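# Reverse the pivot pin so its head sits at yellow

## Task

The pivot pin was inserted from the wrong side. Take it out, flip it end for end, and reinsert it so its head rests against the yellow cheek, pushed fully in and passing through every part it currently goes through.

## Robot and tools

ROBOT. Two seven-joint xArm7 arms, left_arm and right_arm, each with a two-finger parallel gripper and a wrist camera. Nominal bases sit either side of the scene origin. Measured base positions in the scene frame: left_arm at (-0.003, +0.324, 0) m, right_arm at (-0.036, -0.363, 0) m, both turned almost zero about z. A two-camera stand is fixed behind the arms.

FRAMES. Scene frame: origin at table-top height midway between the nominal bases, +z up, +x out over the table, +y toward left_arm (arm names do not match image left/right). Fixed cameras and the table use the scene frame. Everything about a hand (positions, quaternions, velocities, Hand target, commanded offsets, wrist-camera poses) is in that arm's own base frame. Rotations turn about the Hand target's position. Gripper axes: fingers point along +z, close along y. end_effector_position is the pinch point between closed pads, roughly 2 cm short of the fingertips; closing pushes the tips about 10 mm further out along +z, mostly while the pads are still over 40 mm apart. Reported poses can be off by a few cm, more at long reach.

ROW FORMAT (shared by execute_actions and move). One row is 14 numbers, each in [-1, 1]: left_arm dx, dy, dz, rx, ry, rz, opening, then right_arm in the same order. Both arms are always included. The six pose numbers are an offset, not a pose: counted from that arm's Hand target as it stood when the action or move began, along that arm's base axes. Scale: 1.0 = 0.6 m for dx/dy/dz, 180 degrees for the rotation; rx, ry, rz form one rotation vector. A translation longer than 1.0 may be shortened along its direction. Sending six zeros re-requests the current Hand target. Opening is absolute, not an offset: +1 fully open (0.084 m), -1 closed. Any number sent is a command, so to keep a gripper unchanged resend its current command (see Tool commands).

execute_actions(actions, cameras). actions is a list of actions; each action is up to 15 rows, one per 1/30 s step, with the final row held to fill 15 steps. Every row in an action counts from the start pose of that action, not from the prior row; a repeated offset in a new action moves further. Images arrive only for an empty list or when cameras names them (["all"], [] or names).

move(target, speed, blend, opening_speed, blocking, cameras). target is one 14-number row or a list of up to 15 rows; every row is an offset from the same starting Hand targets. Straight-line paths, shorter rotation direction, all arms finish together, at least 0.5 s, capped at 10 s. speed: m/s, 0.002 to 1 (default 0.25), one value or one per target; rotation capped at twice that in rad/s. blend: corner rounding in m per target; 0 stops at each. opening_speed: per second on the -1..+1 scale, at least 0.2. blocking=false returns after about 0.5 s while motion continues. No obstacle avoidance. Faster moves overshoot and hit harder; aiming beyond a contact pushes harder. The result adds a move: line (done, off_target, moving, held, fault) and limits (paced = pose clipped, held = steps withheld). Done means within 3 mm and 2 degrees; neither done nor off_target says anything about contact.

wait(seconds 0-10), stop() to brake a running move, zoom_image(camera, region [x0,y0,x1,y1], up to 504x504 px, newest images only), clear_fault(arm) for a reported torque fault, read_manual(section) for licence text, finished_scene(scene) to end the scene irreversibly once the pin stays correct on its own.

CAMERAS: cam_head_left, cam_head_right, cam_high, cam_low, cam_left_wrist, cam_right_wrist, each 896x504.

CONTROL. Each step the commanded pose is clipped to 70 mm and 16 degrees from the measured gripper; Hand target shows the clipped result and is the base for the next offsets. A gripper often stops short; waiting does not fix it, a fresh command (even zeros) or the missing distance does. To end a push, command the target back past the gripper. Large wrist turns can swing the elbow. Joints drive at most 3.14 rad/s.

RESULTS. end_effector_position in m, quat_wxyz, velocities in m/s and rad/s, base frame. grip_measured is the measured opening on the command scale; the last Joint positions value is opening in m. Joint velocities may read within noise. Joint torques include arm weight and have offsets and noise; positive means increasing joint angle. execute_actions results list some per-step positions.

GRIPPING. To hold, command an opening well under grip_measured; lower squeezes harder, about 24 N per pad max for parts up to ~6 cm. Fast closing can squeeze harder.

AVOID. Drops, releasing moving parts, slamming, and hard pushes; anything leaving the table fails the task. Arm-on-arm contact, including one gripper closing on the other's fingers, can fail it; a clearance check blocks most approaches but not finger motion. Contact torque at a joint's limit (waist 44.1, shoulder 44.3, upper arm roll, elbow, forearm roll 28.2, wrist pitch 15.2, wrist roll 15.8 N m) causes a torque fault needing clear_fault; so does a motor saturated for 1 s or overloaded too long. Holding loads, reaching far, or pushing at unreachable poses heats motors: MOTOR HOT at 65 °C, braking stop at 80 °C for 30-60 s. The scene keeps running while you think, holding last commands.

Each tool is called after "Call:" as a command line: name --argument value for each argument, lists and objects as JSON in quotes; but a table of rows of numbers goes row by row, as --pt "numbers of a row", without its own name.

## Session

Call:
execute_actions --actions '[]'

Call:
zoom_image --camera "cam_high" --region '[360, 170, 520, 360]'

Scene clock: 0.00 s.
left_arm: end_effector_position=(+0.2481, -0.1468, +0.1827) grip_measured=+1.00 end_effector_quat_wxyz=(-0.236, +0.638, +0.729, +0.081) | right_arm: end_effector_position=(+0.5721, +0.3986, +0.3585) grip_measured=+1.00 end_effector_quat_wxyz=(-0.018, +0.824, -0.449, +0.344)
Joint positions: left_arm=[-0.157 -0.19 -0.501 0.811 0.108 1.444 -2.373 0.084] | right_arm=[0.833 0.622 -0.03 2.155 -0.667 1.34 1.902 0.084]
Joint velocities: within noise
Joint torques (N m): no reading
Motor temperatures (°C): left_arm=[38 38 35 41 37 31 46] | right_arm=[39 35 34 40 40 35 37]
Hand target: left_arm +0.2481, -0.1468, +0.1827; -0.236, +0.638, +0.729, +0.081 | right_arm +0.5721, +0.3986, +0.3585; -0.018, +0.824, -0.449, +0.344
Tool commands: left_gripper/opening=+1.0 right_gripper/opening=+1.0

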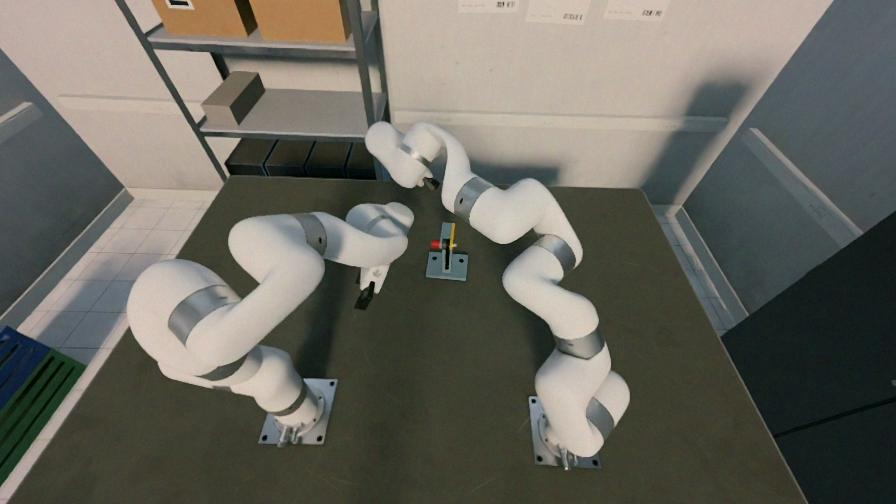

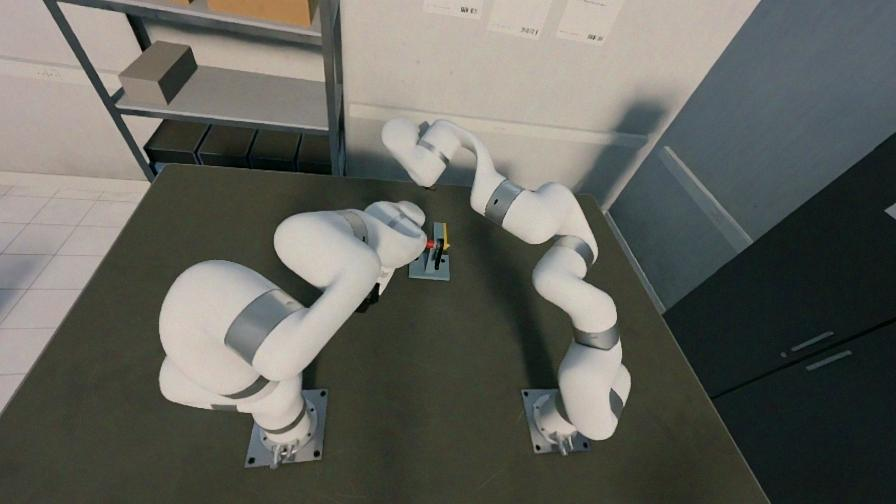

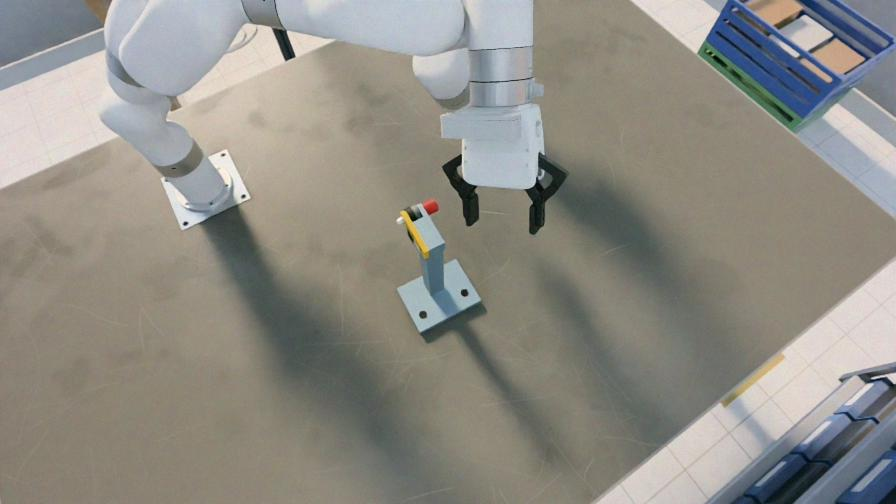

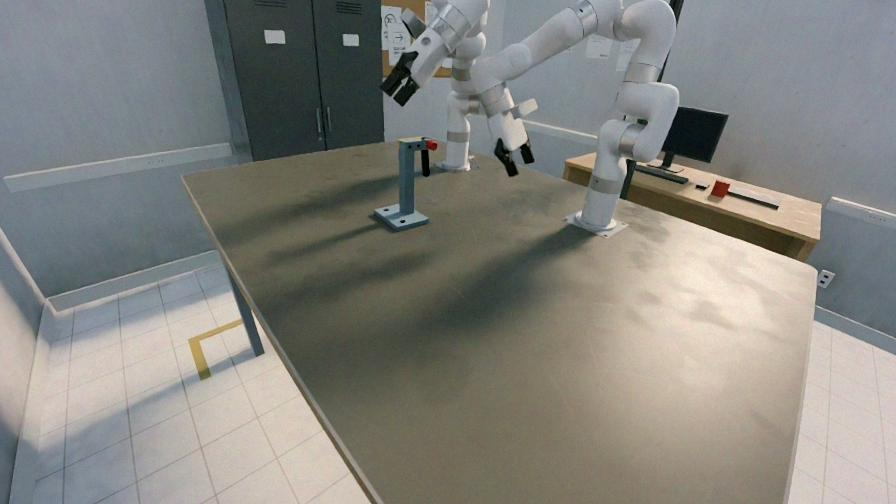

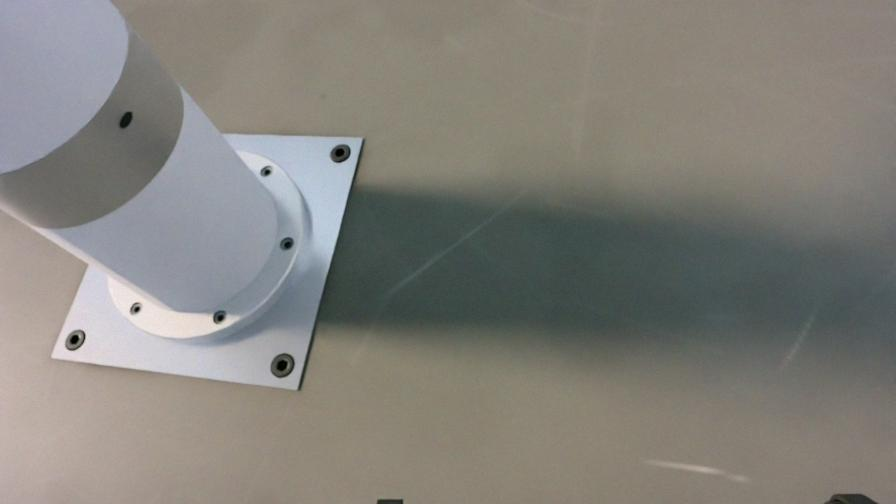

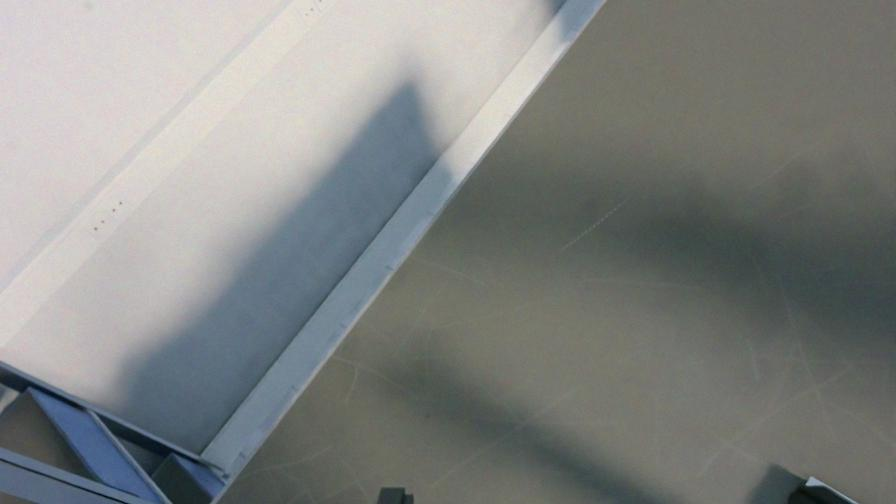

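Scaled by 2.653 from the camera's 896x504 image, which has a finer 1280x720 frame.

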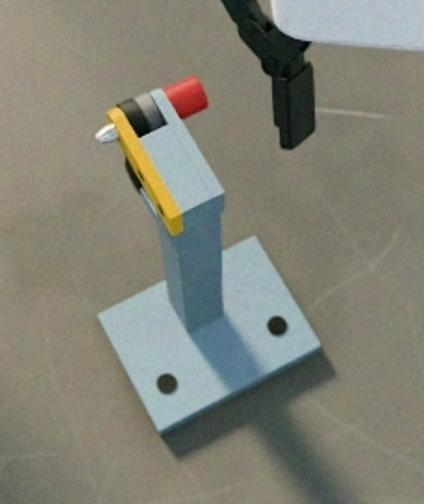

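Call:
move --target '[0.336,0.111,0.312,-0.151,-0.0564,-0.1023,1,-0.263,-0.348,0.065,-0.0122,0.2329,0.304,1]' --speed 0.35 --cameras '["cam_right_wrist"]'

Scene clock: 16.30 s.
left_arm: end_effector_position=(+0.4497, -0.0802, +0.3699) grip_measured=+1.00 end_effector_quat_wxyz=(+0.000, +0.773, +0.635, +0.000) | right_arm: end_effector_position=(+0.4143, +0.1898, +0.3975) grip_measured=+1.00 end_effector_quat_wxyz=(+0.000, +1.000, +0.000, +0.000)
Joint positions: left_arm=[0.002 -0.062 -0.171 1.456 -0.01 1.517 -1.544 0.084] | right_arm=[0.49 -0.045 -0.058 1.554 -0.002 1.598 0.431 0.084]
Joint torques (N m): left_arm=[7.61 -13.69 5.12 19.17 -0.85 -0.09 1.48] | right_arm=[-3.35 -12 -2.04 23.46 4.41 0.12 -2.38]
Motor temperatures (°C): left_arm=[38 39 35 46 37 31 46] | right_arm=[39 38 34 46 40 35 37]
Hand target: left_arm +0.4497, -0.0802, +0.3699; +0.000, +0.773, +0.635, +0.000 | right_arm +0.4143, +0.1898, +0.3975; +0.000, +1.000, +0.000, +0.000
Off the commanded pose: left_arm 0.000 m, 0 deg | right_arm 0.000 m, 0 deg.
move: done
Images, in order (width x height): cam_right_wrist 896x504.

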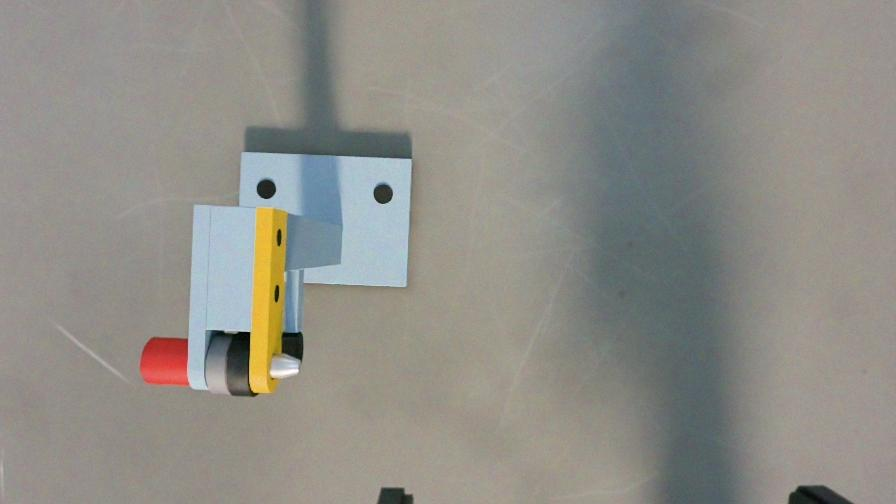

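Call:
move --pt "-0.0718 -0.4253 -0.083 0 0 0.0383 0.1 -0.14 0.2 -0.16 -0.0096 -0.4999 -0.0096 0" --pt "-0.0718 -0.4253 -0.1832 0 0 0.0383 0.1 -0.105 0.2315 -0.3558 -0.0096 -0.4999 -0.0096 0" --speed 0.3 --blend '[0.03,0]' --cameras '["cam_left_wrist","cam_right_wrist"]'

Scene clock: 43.00 s.
left_arm: end_effector_position=(+0.4066, -0.3354, +0.2600) grip_measured=+0.09 end_effector_quat_wxyz=(+0.000, +0.733, +0.680, +0.000) | right_arm: end_effector_position=(+0.3513, +0.3287, +0.1840) grip_measured=-0.01 end_effector_quat_wxyz=(+0.014, +0.707, -0.013, +0.707)
Joint positions: left_arm=[-0.288 0.188 -0.441 1.42 0.084 1.251 -2.246 0.048] | right_arm=[-0.611 -0.862 1.798 0.651 -1.472 0.719 2.805 0.044]
Joint torques (N m): left_arm=[7.66 -17.79 2.48 14.54 1.41 -4.76 -1.55] | right_arm=[-2.99 5.92 -11.82 12.41 4.33 5.39 2.53]
Motor temperatures (°C): left_arm=[38 39 35 51 37 31 46] | right_arm=[39 37 34 53 41 35 38]
Hand target: left_arm +0.4066, -0.3354, +0.2600; +0.000, +0.733, +0.680, +0.000 | right_arm +0.3513, +0.3287, +0.1840; +0.014, +0.707, -0.013, +0.707
Off the commanded pose: left_arm 0.000 m, 0 deg | right_arm 0.000 m, 0 deg.
move: done
Images, in order (width x height): cam_left_wrist 896x504, cam_right_wrist 896x504.

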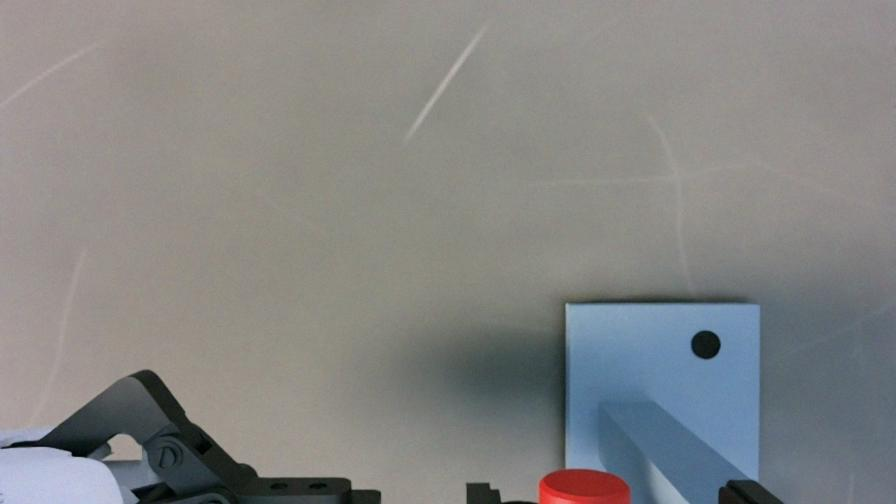

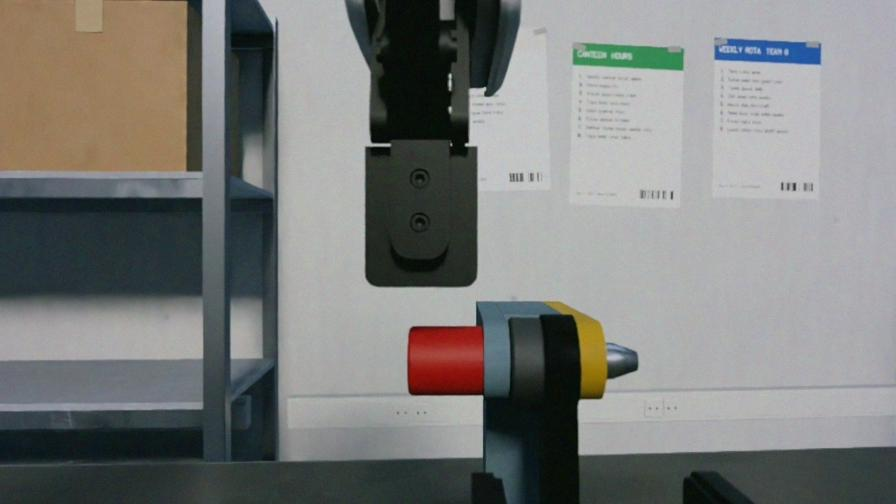

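Call:
move --target '[0.0001,0.001,-0.055,0,0,0,0.1,0.1016,-0.0056,0,0,0,0,0]' --speed 0.12 --cameras '["cam_left_wrist","cam_right_wrist"]'

Scene clock: 58.27 s.
left_arm: end_effector_position=(+0.4067, -0.3348, +0.2270) grip_measured=+0.09 end_effector_quat_wxyz=(+0.000, +0.733, +0.680, +0.000) | right_arm: end_effector_position=(+0.4123, +0.3254, +0.1840) grip_measured=-0.01 end_effector_quat_wxyz=(+0.014, +0.707, -0.013, +0.707)
Joint positions: left_arm=[-0.288 0.205 -0.438 1.345 0.094 1.161 -2.252 0.048] | right_arm=[-0.83 -0.929 1.815 0.755 -1.646 0.621 2.929 0.044]
Joint torques (N m): left_arm=[3.67 -18.2 1.38 14.49 1.38 -4.69 -1.59] | right_arm=[-3.1 7.47 -13.33 12.35 -4.34 0.67 2.52]
Hand target: left_arm +0.4067, -0.3348, +0.2270; +0.000, +0.733, +0.680, +0.000 | right_arm +0.4123, +0.3254, +0.1840; +0.014, +0.707, -0.013, +0.707
Off the commanded pose: left_arm 0.000 m, 0 deg | right_arm 0.000 m, 0 deg.
move: done
Images, in order (width x height): cam_left_wrist 896x504, cam_right_wrist 896x504.

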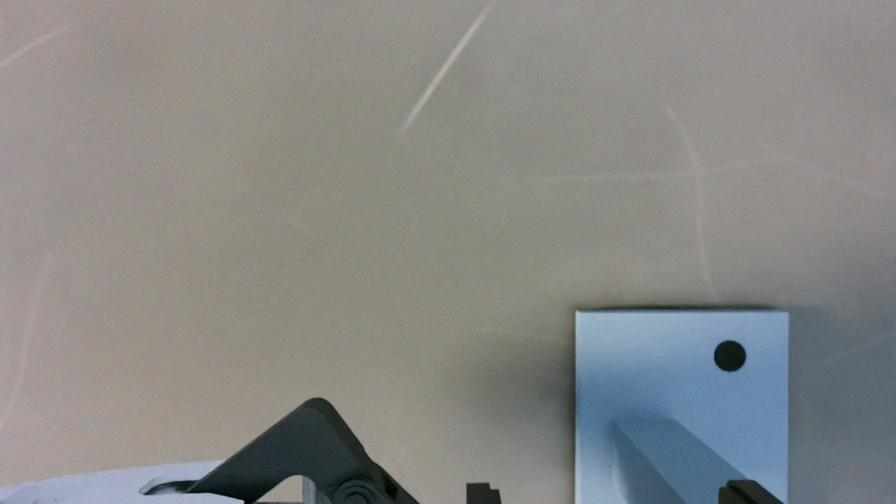

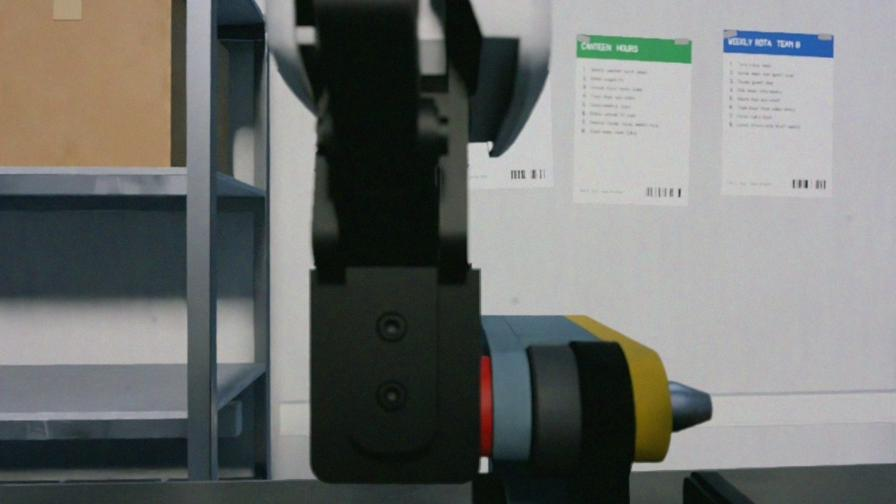

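Call:
move --pt "0 0 0 0 0 0 0.1 0 0 -0.0008 0 0 0 -0.95" --pt "0 0 0 0 0 0 -0.85 0 0 -0.0008 0 0 0 -0.95" --pt "0 0 0 0 0 0 -0.9 0.0002 0.0035 -0.0008 0 0 0 -0.95" --speed '[0.1,0.1,0.02]' --opening_speed 1.2 --cameras '["cam_right_wrist"]'

Scene clock: 73.93 s.
left_arm: end_effector_position=(+0.4067, -0.3348, +0.2270) grip_measured=-0.49 end_effector_quat_wxyz=(+0.000, +0.733, +0.680, +0.000) | right_arm: end_effector_position=(+0.4124, +0.3274, +0.1836) grip_measured=-0.78 end_effector_quat_wxyz=(+0.014, +0.707, -0.013, +0.707)
Joint positions: left_arm=[-0.288 0.205 -0.438 1.345 0.094 1.161 -2.252 0.022] | right_arm=[-0.834 -0.931 1.82 0.761 -1.64 0.622 2.924 0.01]
Joint torques (N m): left_arm=[-4.06 -18.47 -2.53 18.87 1.32 -4.63 -1.56] | right_arm=[-4.01 10.96 -10.29 27.72 -0.81 0.17 -2.76]
Motor temperatures (°C): left_arm=[38 39 35 49 37 32 46] | right_arm=[39 36 38 48 41 36 38]
Hand target: left_arm +0.4067, -0.3348, +0.2270; +0.000, +0.733, +0.680, +0.000 | right_arm +0.4124, +0.3275, +0.1836; +0.014, +0.707, -0.013, +0.707
Off the commanded pose: left_arm 0.000 m, 0 deg | right_arm 0.000 m, 0 deg.
move: done
Images, in order (width x height): cam_right_wrist 896x504.

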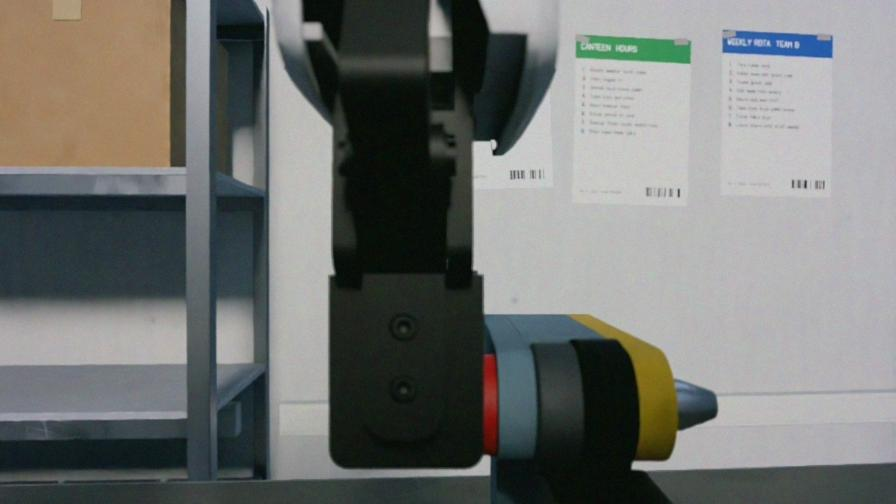

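Call:
move --target '[0.0083,0.108,0,0,0,0,-0.9,0,0.0015,0,0,0,0,-0.95]' --speed 0.08 --cameras '["cam_right_wrist"]'

Call:
zoom_image --camera "cam_right_wrist" --region '[200, 330, 480, 490]'

Call:
zoom_image --camera "cam_right_wrist" --region '[460, 290, 700, 504]'

Scene clock: 83.00 s.
left_arm: end_effector_position=(+0.4117, -0.2700, +0.2270) grip_measured=-0.49 end_effector_quat_wxyz=(+0.000, +0.733, +0.680, +0.000) | right_arm: end_effector_position=(+0.4125, +0.3283, +0.1836) grip_measured=-0.78 end_effector_quat_wxyz=(+0.014, +0.707, -0.013, +0.707)
Joint positions: left_arm=[-0.2 0.079 -0.392 1.201 0.033 1.128 -2.102 0.022] | right_arm=[-0.835 -0.931 1.821 0.764 -1.637 0.622 2.922 0.01]
Joint torques (N m): left_arm=[7.3 -29.49 3.88 14.91 -0.78 -4.96 1.67] | right_arm=[11.26 8.6 -9.56 30.08 0.02 2.88 -3.09]
Motor temperatures (°C): left_arm=[38 39 35 50 37 32 46] | right_arm=[39 36 38 54 41 36 38]
Hand target: left_arm +0.4117, -0.2700, +0.2270; +0.000, +0.733, +0.680, +0.000 | right_arm +0.4124, +0.3284, +0.1836; +0.014, +0.707, -0.013, +0.707
Off the commanded pose: left_arm 0.000 m, 0 deg | right_arm 0.000 m, 0 deg.
move: done
Images, in order (width x height): cam_right_wrist 896x504.

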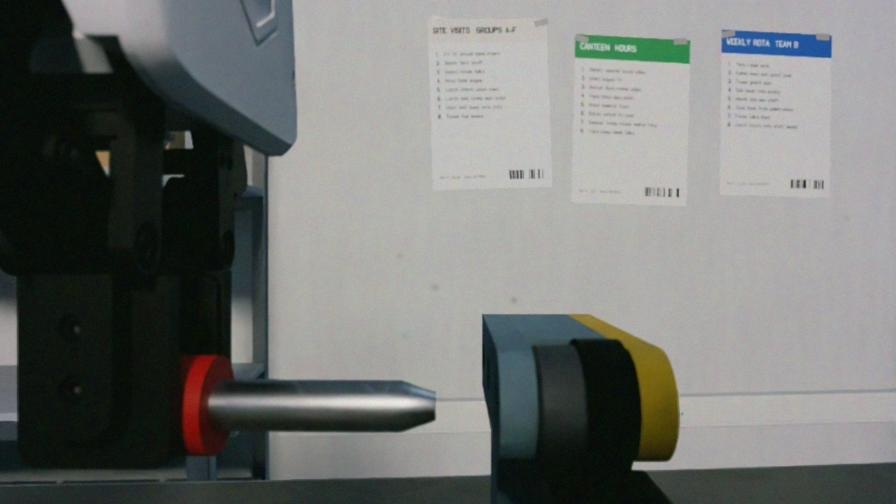

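Scaled by 1.800 from the camera's 896x504 image, which has a finer 1280x720 frame.

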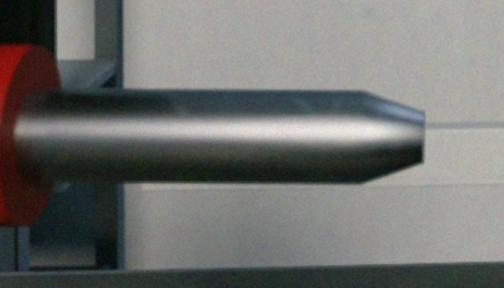

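Scaled by 2.100 from the camera's 896x504 image, which has a finer 1280x720 frame.

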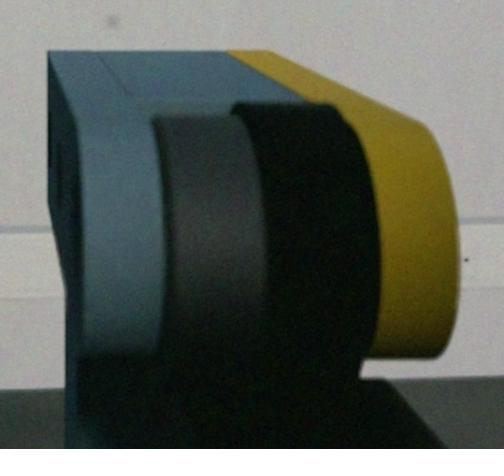

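Call:
move --pt "0 0 0.1667 0 0 0 -0.95 0 0 0 0 0 0 -0.95" --pt "-0.012 -0.17 0.1667 0 0 -0.5 -0.95 0 0 0 0 0 0 -0.95" --pt "-0.0303 -0.3487 0.1667 0 0 -1 -0.95 0 0 0 0 0 0 -0.95" --pt "-0.0303 -0.3487 -0.0007 0 0 -1 -0.95 0 0 0 0 0 0 -0.95" --speed '[0.3,0.5,0.5,0.2]' --blend '[0.02,0.03,0,0]' --cameras '["cam_right_wrist","cam_high"]'

Call:
zoom_image --camera "cam_right_wrist" --region '[616, 330, 896, 490]'

Call:
zoom_image --camera "cam_high" --region '[370, 190, 450, 250]'

Scene clock: 101.83 s.
left_arm: end_effector_position=(+0.3935, -0.4792, +0.2266) grip_measured=-0.49 end_effector_quat_wxyz=(+0.000, +0.680, -0.733, +0.000) | right_arm: end_effector_position=(+0.4124, +0.3284, +0.1836) grip_measured=-0.78 end_effector_quat_wxyz=(+0.014, +0.707, -0.013, +0.707)
Joint positions: left_arm=[-0.381 0.645 -0.756 1.85 0.435 1.368 0.526 0.022] | right_arm=[-0.835 -0.931 1.821 0.764 -1.637 0.622 2.922 0.01]
Joint torques (N m): left_arm=[7.13 -39.58 -6.3 13.55 1.38 -4.93 -1.56] | right_arm=[10.55 13.36 -8.45 29.89 -1.13 1.85 -2.29]
Motor temperatures (°C): left_arm=[38 40 36 50 37 33 46] | right_arm=[40 36 36 63 40 36 38]
Hand target: left_arm +0.3935, -0.4792, +0.2266; +0.000, +0.680, -0.733, +0.000 | right_arm +0.4124, +0.3284, +0.1836; +0.014, +0.707, -0.013, +0.707
Off the commanded pose: left_arm 0.000 m, 0 deg | right_arm 0.000 m, 0 deg.
move: done
Images, in order (width x height): cam_high 896x504, cam_right_wrist 896x504.

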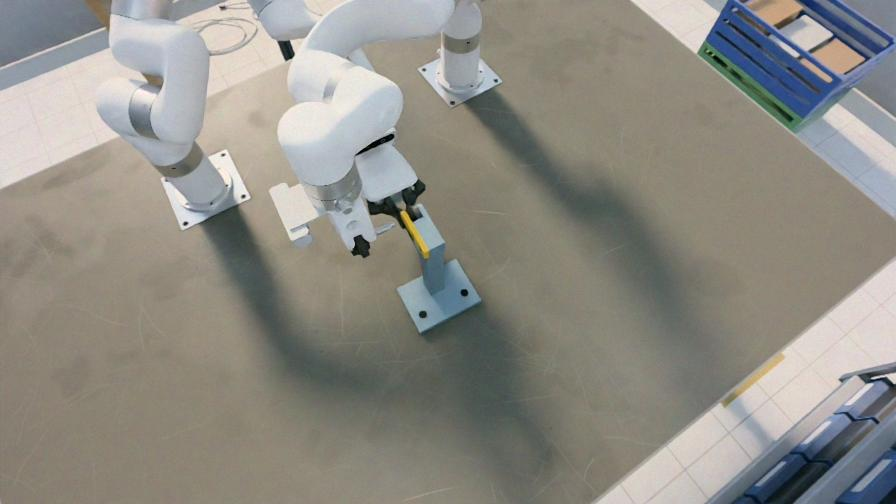

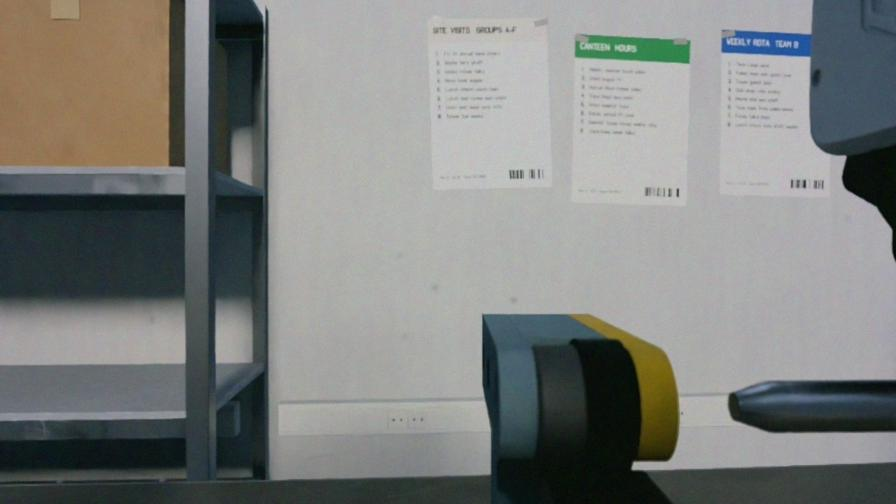

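Scaled by 1.800 from the camera's 896x504 image, which has a finer 1280x720 frame.

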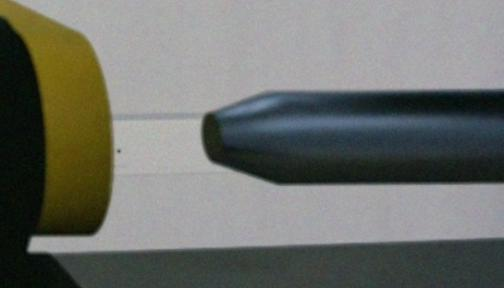

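Scaled by 6.300 from the camera's 896x504 image, which has a finer 1280x720 frame.

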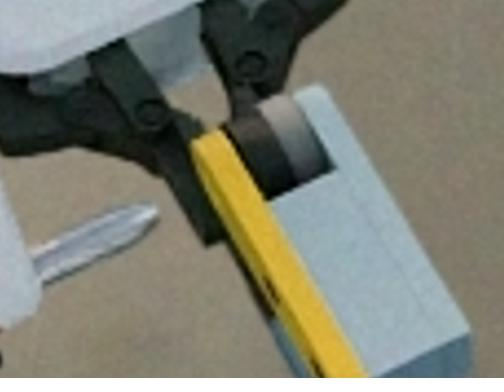

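Call:
move --pt "-0.002 0.0001 0.0008 0 0 0 -0.95 0 0 0 0 0 0 -0.95" --pt "-0.0006 0.018 0.0008 0 0 0 -0.95 0 0 0 0 0 0 -0.95" --speed '[0.1,0.05]' --cameras '["cam_right_wrist","cam_high"]'

Call:
zoom_image --camera "cam_high" --region '[370, 200, 430, 240]'

Call:
zoom_image --camera "cam_right_wrist" --region '[600, 330, 800, 470]'

Scene clock: 120.70 s.
left_arm: end_effector_position=(+0.3931, -0.4684, +0.2271) grip_measured=-0.49 end_effector_quat_wxyz=(+0.000, +0.680, -0.733, +0.000) | right_arm: end_effector_position=(+0.4124, +0.3284, +0.1836) grip_measured=-0.78 end_effector_quat_wxyz=(+0.014, +0.707, -0.013, +0.707)
Joint positions: left_arm=[-0.344 0.611 -0.766 1.795 0.42 1.348 0.536 0.022] | right_arm=[-0.835 -0.931 1.821 0.764 -1.637 0.622 2.922 0.01]
Joint torques (N m): left_arm=[6.94 -38.56 -15.72 13.68 -0.97 -5.04 1.62] | right_arm=[8.73 13.49 -8.77 29.79 -2.43 1.55 -1.68]
Motor temperatures (°C): left_arm=[38 42 36 49 37 33 46] | right_arm=[40 37 36 67 40 36 38]
Hand target: left_arm +0.3931, -0.4684, +0.2271; +0.000, +0.680, -0.733, +0.000 | right_arm +0.4124, +0.3284, +0.1836; +0.014, +0.707, -0.013, +0.707
Off the commanded pose: left_arm 0.000 m, 0 deg | right_arm 0.000 m, 0 deg.
MOTOR HOT: joint 4 (elbow) of the right arm reports 67 °C; the controller stops that arm at 80 °C. To cool a motor, set the load down, stop pushing, or move to a pose that needs little force. At that limit the right arm can sag while its brakes close.
move: done
Images, in order (width x height): cam_high 896x504, cam_right_wrist 896x504.

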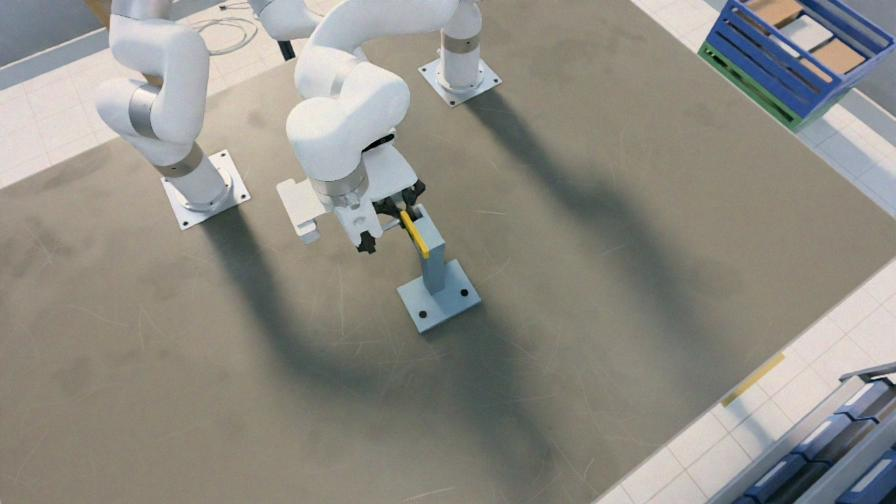

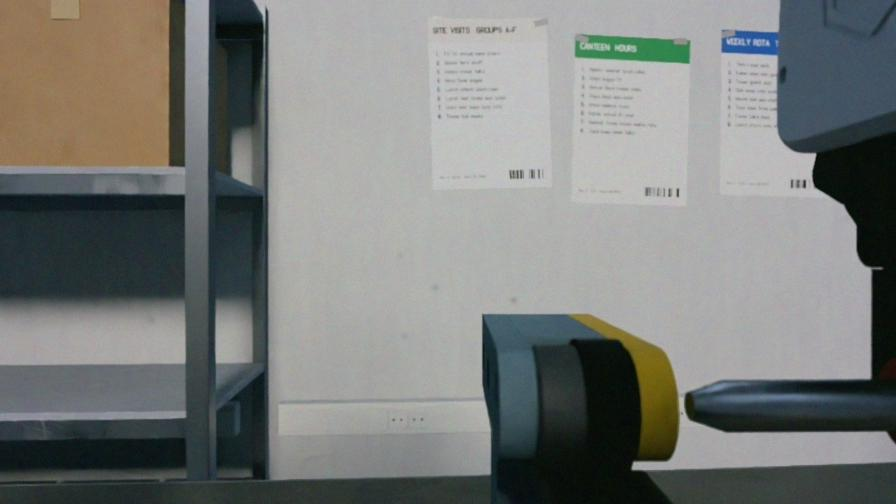

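Scaled by 8.400 from the camera's 896x504 image, which has a finer 1280x720 frame.

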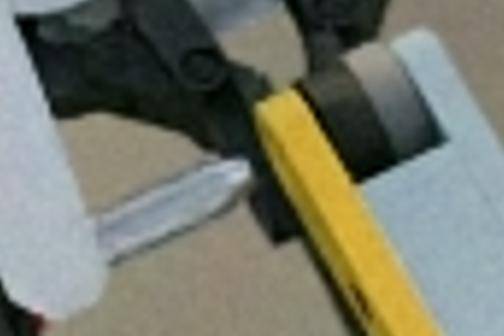

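Scaled by 2.520 from the camera's 896x504 image, which has a finer 1280x720 frame.

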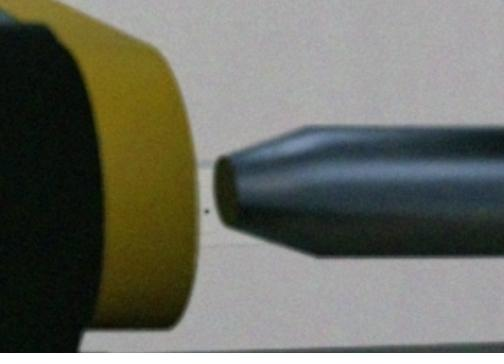

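Call:
move --pt "0 0 0.0003 0 0 0 -0.95 0 -0.001 0 0 0 0 -0.95" --pt "0.0013 0.0166 0.0003 0 0 0 -0.95 0 -0.001 0 0 0 0 -0.95" --speed '[0.1,0.02]' --cameras '["cam_right_wrist"]'

Call:
zoom_image --camera "cam_right_wrist" --region '[600, 330, 800, 470]'

Scene clock: 134.23 s.
left_arm: end_effector_position=(+0.3939, -0.4585, +0.2272) grip_measured=-0.49 end_effector_quat_wxyz=(+0.000, +0.680, -0.733, +0.000) | right_arm: end_effector_position=(+0.4124, +0.3278, +0.1836) grip_measured=-0.78 end_effector_quat_wxyz=(+0.014, +0.707, -0.013, +0.707)
Joint positions: left_arm=[-0.311 0.583 -0.773 1.752 0.407 1.331 0.549 0.022] | right_arm=[-0.835 -0.931 1.82 0.762 -1.639 0.622 2.924 0.01]
Joint torques (N m): left_arm=[7.18 -37.11 -15.49 14.22 -0.97 -4.92 1.63] | right_arm=[2.42 13.27 -12.97 19.47 -7.19 -0.84 1.52]
Motor temperatures (°C): left_arm=[38 43 38 48 37 33 46] | right_arm=[39 37 36 68 40 35 38]
Hand target: left_arm +0.3939, -0.4584, +0.2272; +0.000, +0.680, -0.733, +0.000 | right_arm +0.4124, +0.3278, +0.1836; +0.014, +0.707, -0.013, +0.707
Off the commanded pose: left_arm 0.000 m, 0 deg | right_arm 0.000 m, 0 deg.
MOTOR HOT: still on. Joint 4 (elbow) of the right arm reports 68 °C.
move: done
Images, in order (width x height): cam_right_wrist 896x504.

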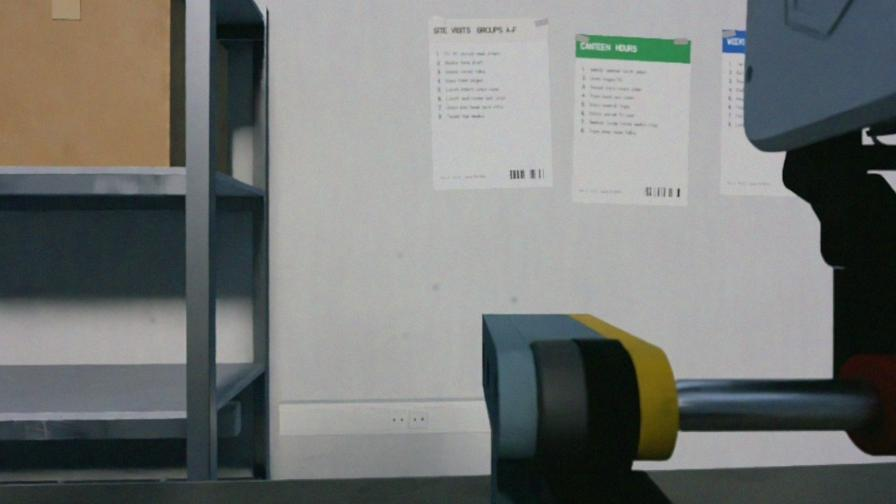

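Scaled by 2.520 from the camera's 896x504 image, which has a finer 1280x720 frame.

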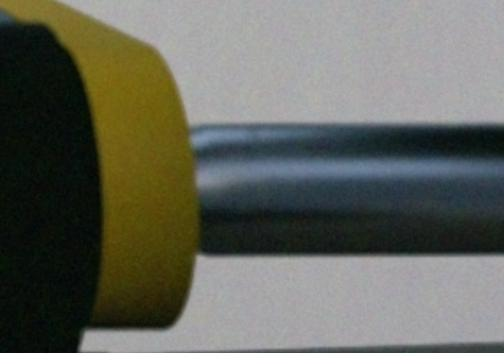

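Call:
move --target '[0.0017,0.0216,0,0,0,0,-0.95,0,0,0,0,0,0,-0.95]' --speed 0.025 --cameras '["cam_right_wrist"]'

Call:
zoom_image --camera "cam_right_wrist" --region '[460, 290, 700, 504]'

Call:
zoom_image --camera "cam_right_wrist" --region '[640, 330, 896, 480]'

Scene clock: 142.70 s.
left_arm: end_effector_position=(+0.3949, -0.4456, +0.2273) grip_measured=-0.49 end_effector_quat_wxyz=(+0.000, +0.680, -0.733, +0.000) | right_arm: end_effector_position=(+0.4124, +0.3278, +0.1836) grip_measured=-0.78 end_effector_quat_wxyz=(+0.014, +0.707, -0.013, +0.707)
Joint positions: left_arm=[-0.269 0.547 -0.782 1.697 0.389 1.309 0.567 0.022] | right_arm=[-0.835 -0.931 1.82 0.762 -1.639 0.622 2.924 0.01]
Joint torques (N m): left_arm=[6.23 -35.55 -16.15 10.38 -2.11 -0.98 0.77] | right_arm=[6.32 11.75 -8.59 23.2 0.41 1.03 -0.22]
Motor temperatures (°C): left_arm=[38 43 38 48 37 33 46] | right_arm=[39 37 36 65 40 35 37]
Hand target: left_arm +0.3949, -0.4455, +0.2272; +0.000, +0.680, -0.733, +0.000 | right_arm +0.4124, +0.3278, +0.1836; +0.014, +0.707, -0.013, +0.707
Off the commanded pose: left_arm 0.000 m, 0 deg | right_arm 0.000 m, 0 deg.
MOTOR HOT: still on. Joint 4 (elbow) of the right arm reports 65 °C.
move: done
Images, in order (width x height): cam_right_wrist 896x504.

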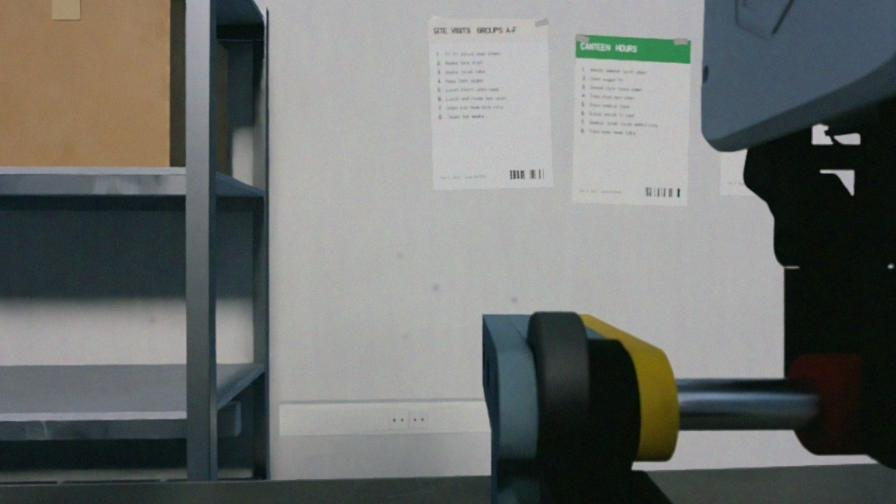

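Scaled by 2.100 from the camera's 896x504 image, which has a finer 1280x720 frame.

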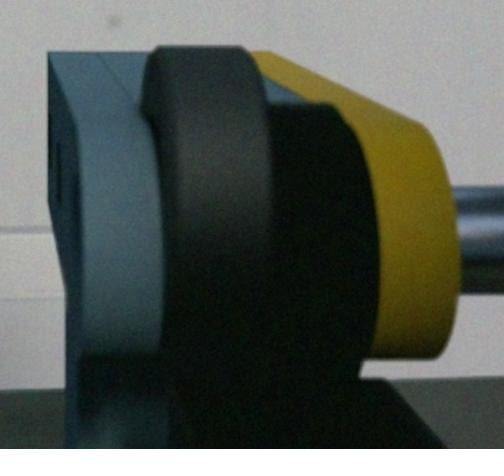

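Scaled by 1.969 from the camera's 896x504 image, which has a finer 1280x720 frame.

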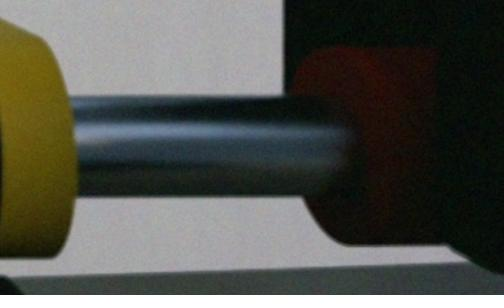

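Call:
wait --seconds 0 --cameras '["cam_right_wrist","cam_high","cam_low","cam_head_left"]'

Call:
zoom_image --camera "cam_high" --region '[350, 170, 450, 250]'

Scene clock: 149.87 s.
left_arm: end_effector_position=(+0.3949, -0.4455, +0.2272) grip_measured=-0.49 end_effector_quat_wxyz=(+0.000, +0.680, -0.733, +0.000) | right_arm: end_effector_position=(+0.4124, +0.3278, +0.1836) grip_measured=-0.78 end_effector_quat_wxyz=(+0.014, +0.707, -0.013, +0.707)
Joint positions: left_arm=[-0.269 0.547 -0.782 1.697 0.389 1.309 0.567 0.022] | right_arm=[-0.835 -0.931 1.82 0.762 -1.639 0.622 2.924 0.01]
Joint torques (N m): left_arm=[6.54 -35.51 -9.75 10.21 -1.54 3.63 0.79] | right_arm=[3.13 13.13 -8.55 23.52 -0.04 -0.32 -1.27]
Motor temperatures (°C): left_arm=[38 43 38 47 37 33 46] | right_arm=[39 37 36 63 40 35 37]
Hand target: left_arm +0.3949, -0.4455, +0.2272; +0.000, +0.680, -0.733, +0.000 | right_arm +0.4124, +0.3278, +0.1836; +0.014, +0.707, -0.013, +0.707
Tool commands: left_gripper/opening=-0.95 right_gripper/opening=-0.95
Off the commanded pose: left_arm 0.000 m, 0 deg | right_arm 0.000 m, 0 deg.
MOTOR HOT: still on. Joint 4 (elbow) of the right arm reports 63 °C.
Images, in order (width x height): cam_head_left 896x504, cam_high 896x504, cam_low 896x504, cam_right_wrist 896x504.

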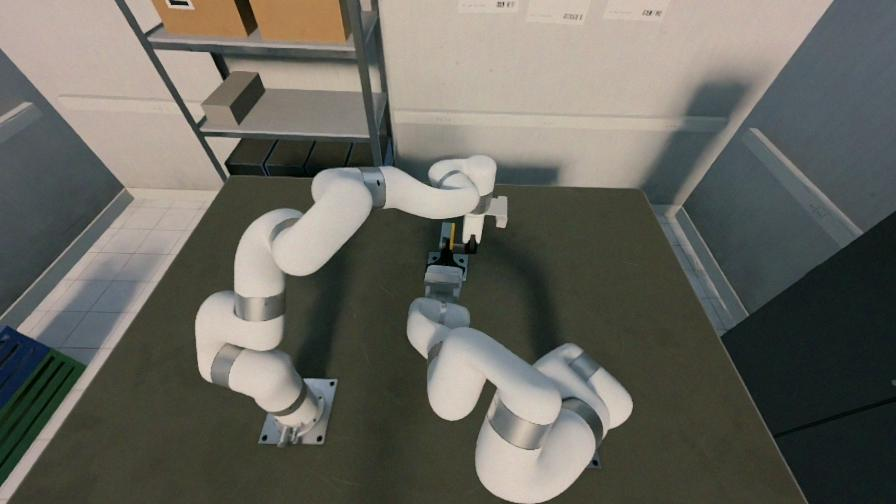

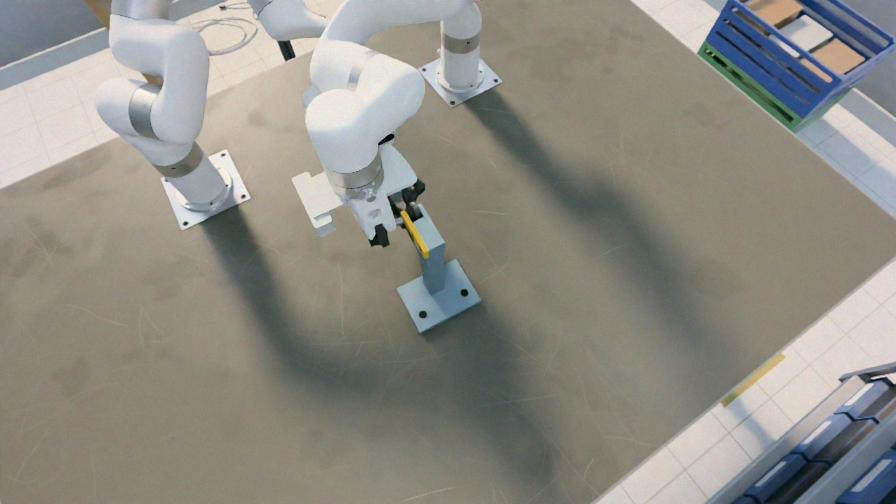

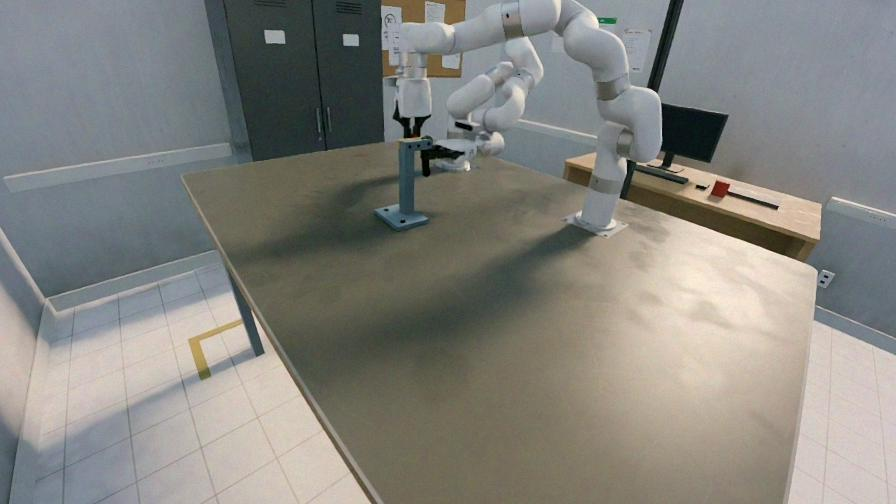

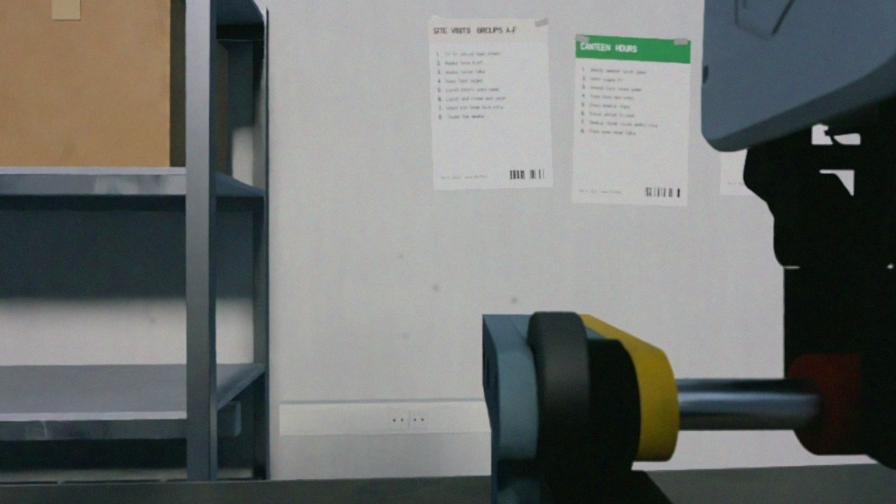

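Scaled by 5.040 from the camera's 896x504 image, which has a finer 1280x720 frame.

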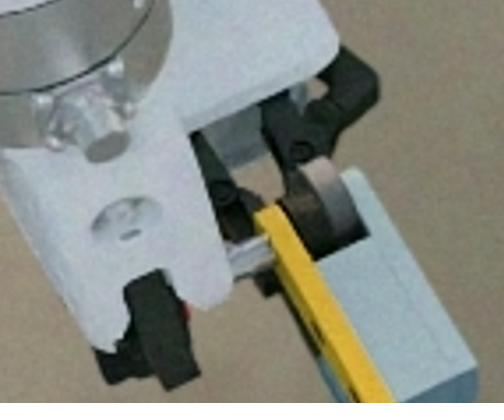

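Call:
move --target '[-0.0004,-0.0058,0,0,0,0,-0.95,0,0,0,0,0,0,-0.95]' --speed 0.02 --cameras '["cam_right_wrist"]'

Call:
zoom_image --camera "cam_right_wrist" --region '[460, 290, 700, 504]'

Scene clock: 180.33 s.
left_arm: end_effector_position=(+0.3947, -0.4489, +0.2272) grip_measured=-0.49 end_effector_quat_wxyz=(+0.000, +0.680, -0.733, +0.000) | right_arm: end_effector_position=(+0.4124, +0.3278, +0.1836) grip_measured=-0.78 end_effector_quat_wxyz=(+0.014, +0.707, -0.013, +0.707)
Joint positions: left_arm=[-0.28 0.556 -0.78 1.711 0.394 1.315 0.562 0.022] | right_arm=[-0.835 -0.931 1.82 0.762 -1.639 0.622 2.924 0.01]
Joint torques (N m): left_arm=[-11.99 -23.16 -10.68 16.9 -0.19 0.67 -2.26] | right_arm=[3.23 13.27 -8.5 23.46 -0.86 -1.68 -2.43]
Motor temperatures (°C): left_arm=[38 42 37 46 37 32 46] | right_arm=[39 37 36 61 40 35 37]
Hand target: left_arm +0.3947, -0.4490, +0.2272; +0.000, +0.680, -0.733, +0.000 | right_arm +0.4124, +0.3278, +0.1836; +0.014, +0.707, -0.013, +0.707
Off the commanded pose: left_arm 0.000 m, 0 deg | right_arm 0.000 m, 0 deg.
MOTOR HOT: cleared for the motors of the right arm.
move: done
Images, in order (width x height): cam_right_wrist 896x504.

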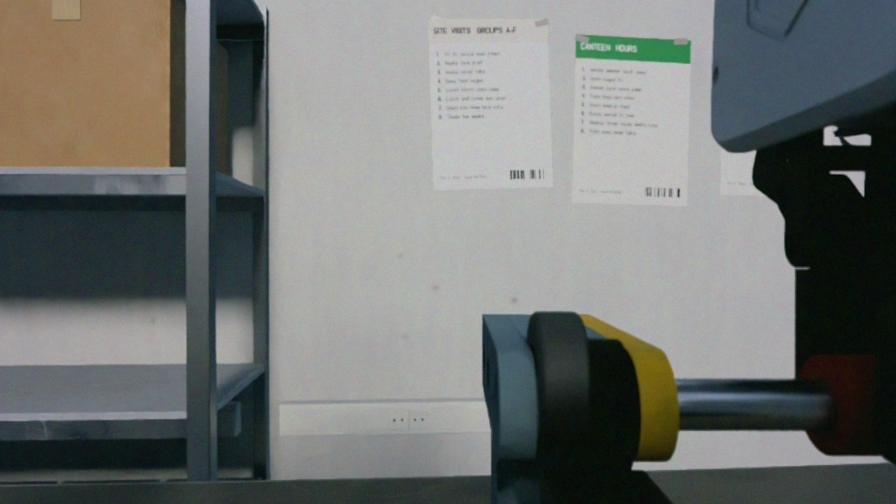

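Scaled by 2.100 from the camera's 896x504 image, which has a finer 1280x720 frame.

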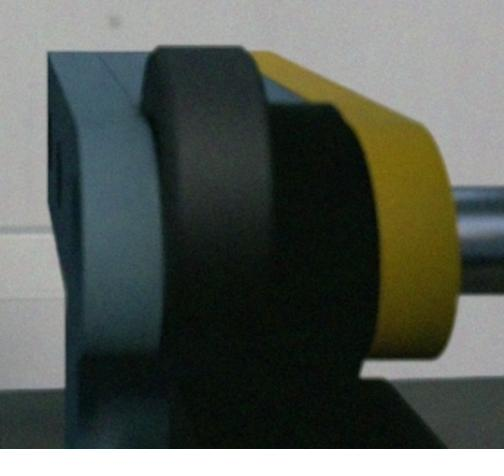

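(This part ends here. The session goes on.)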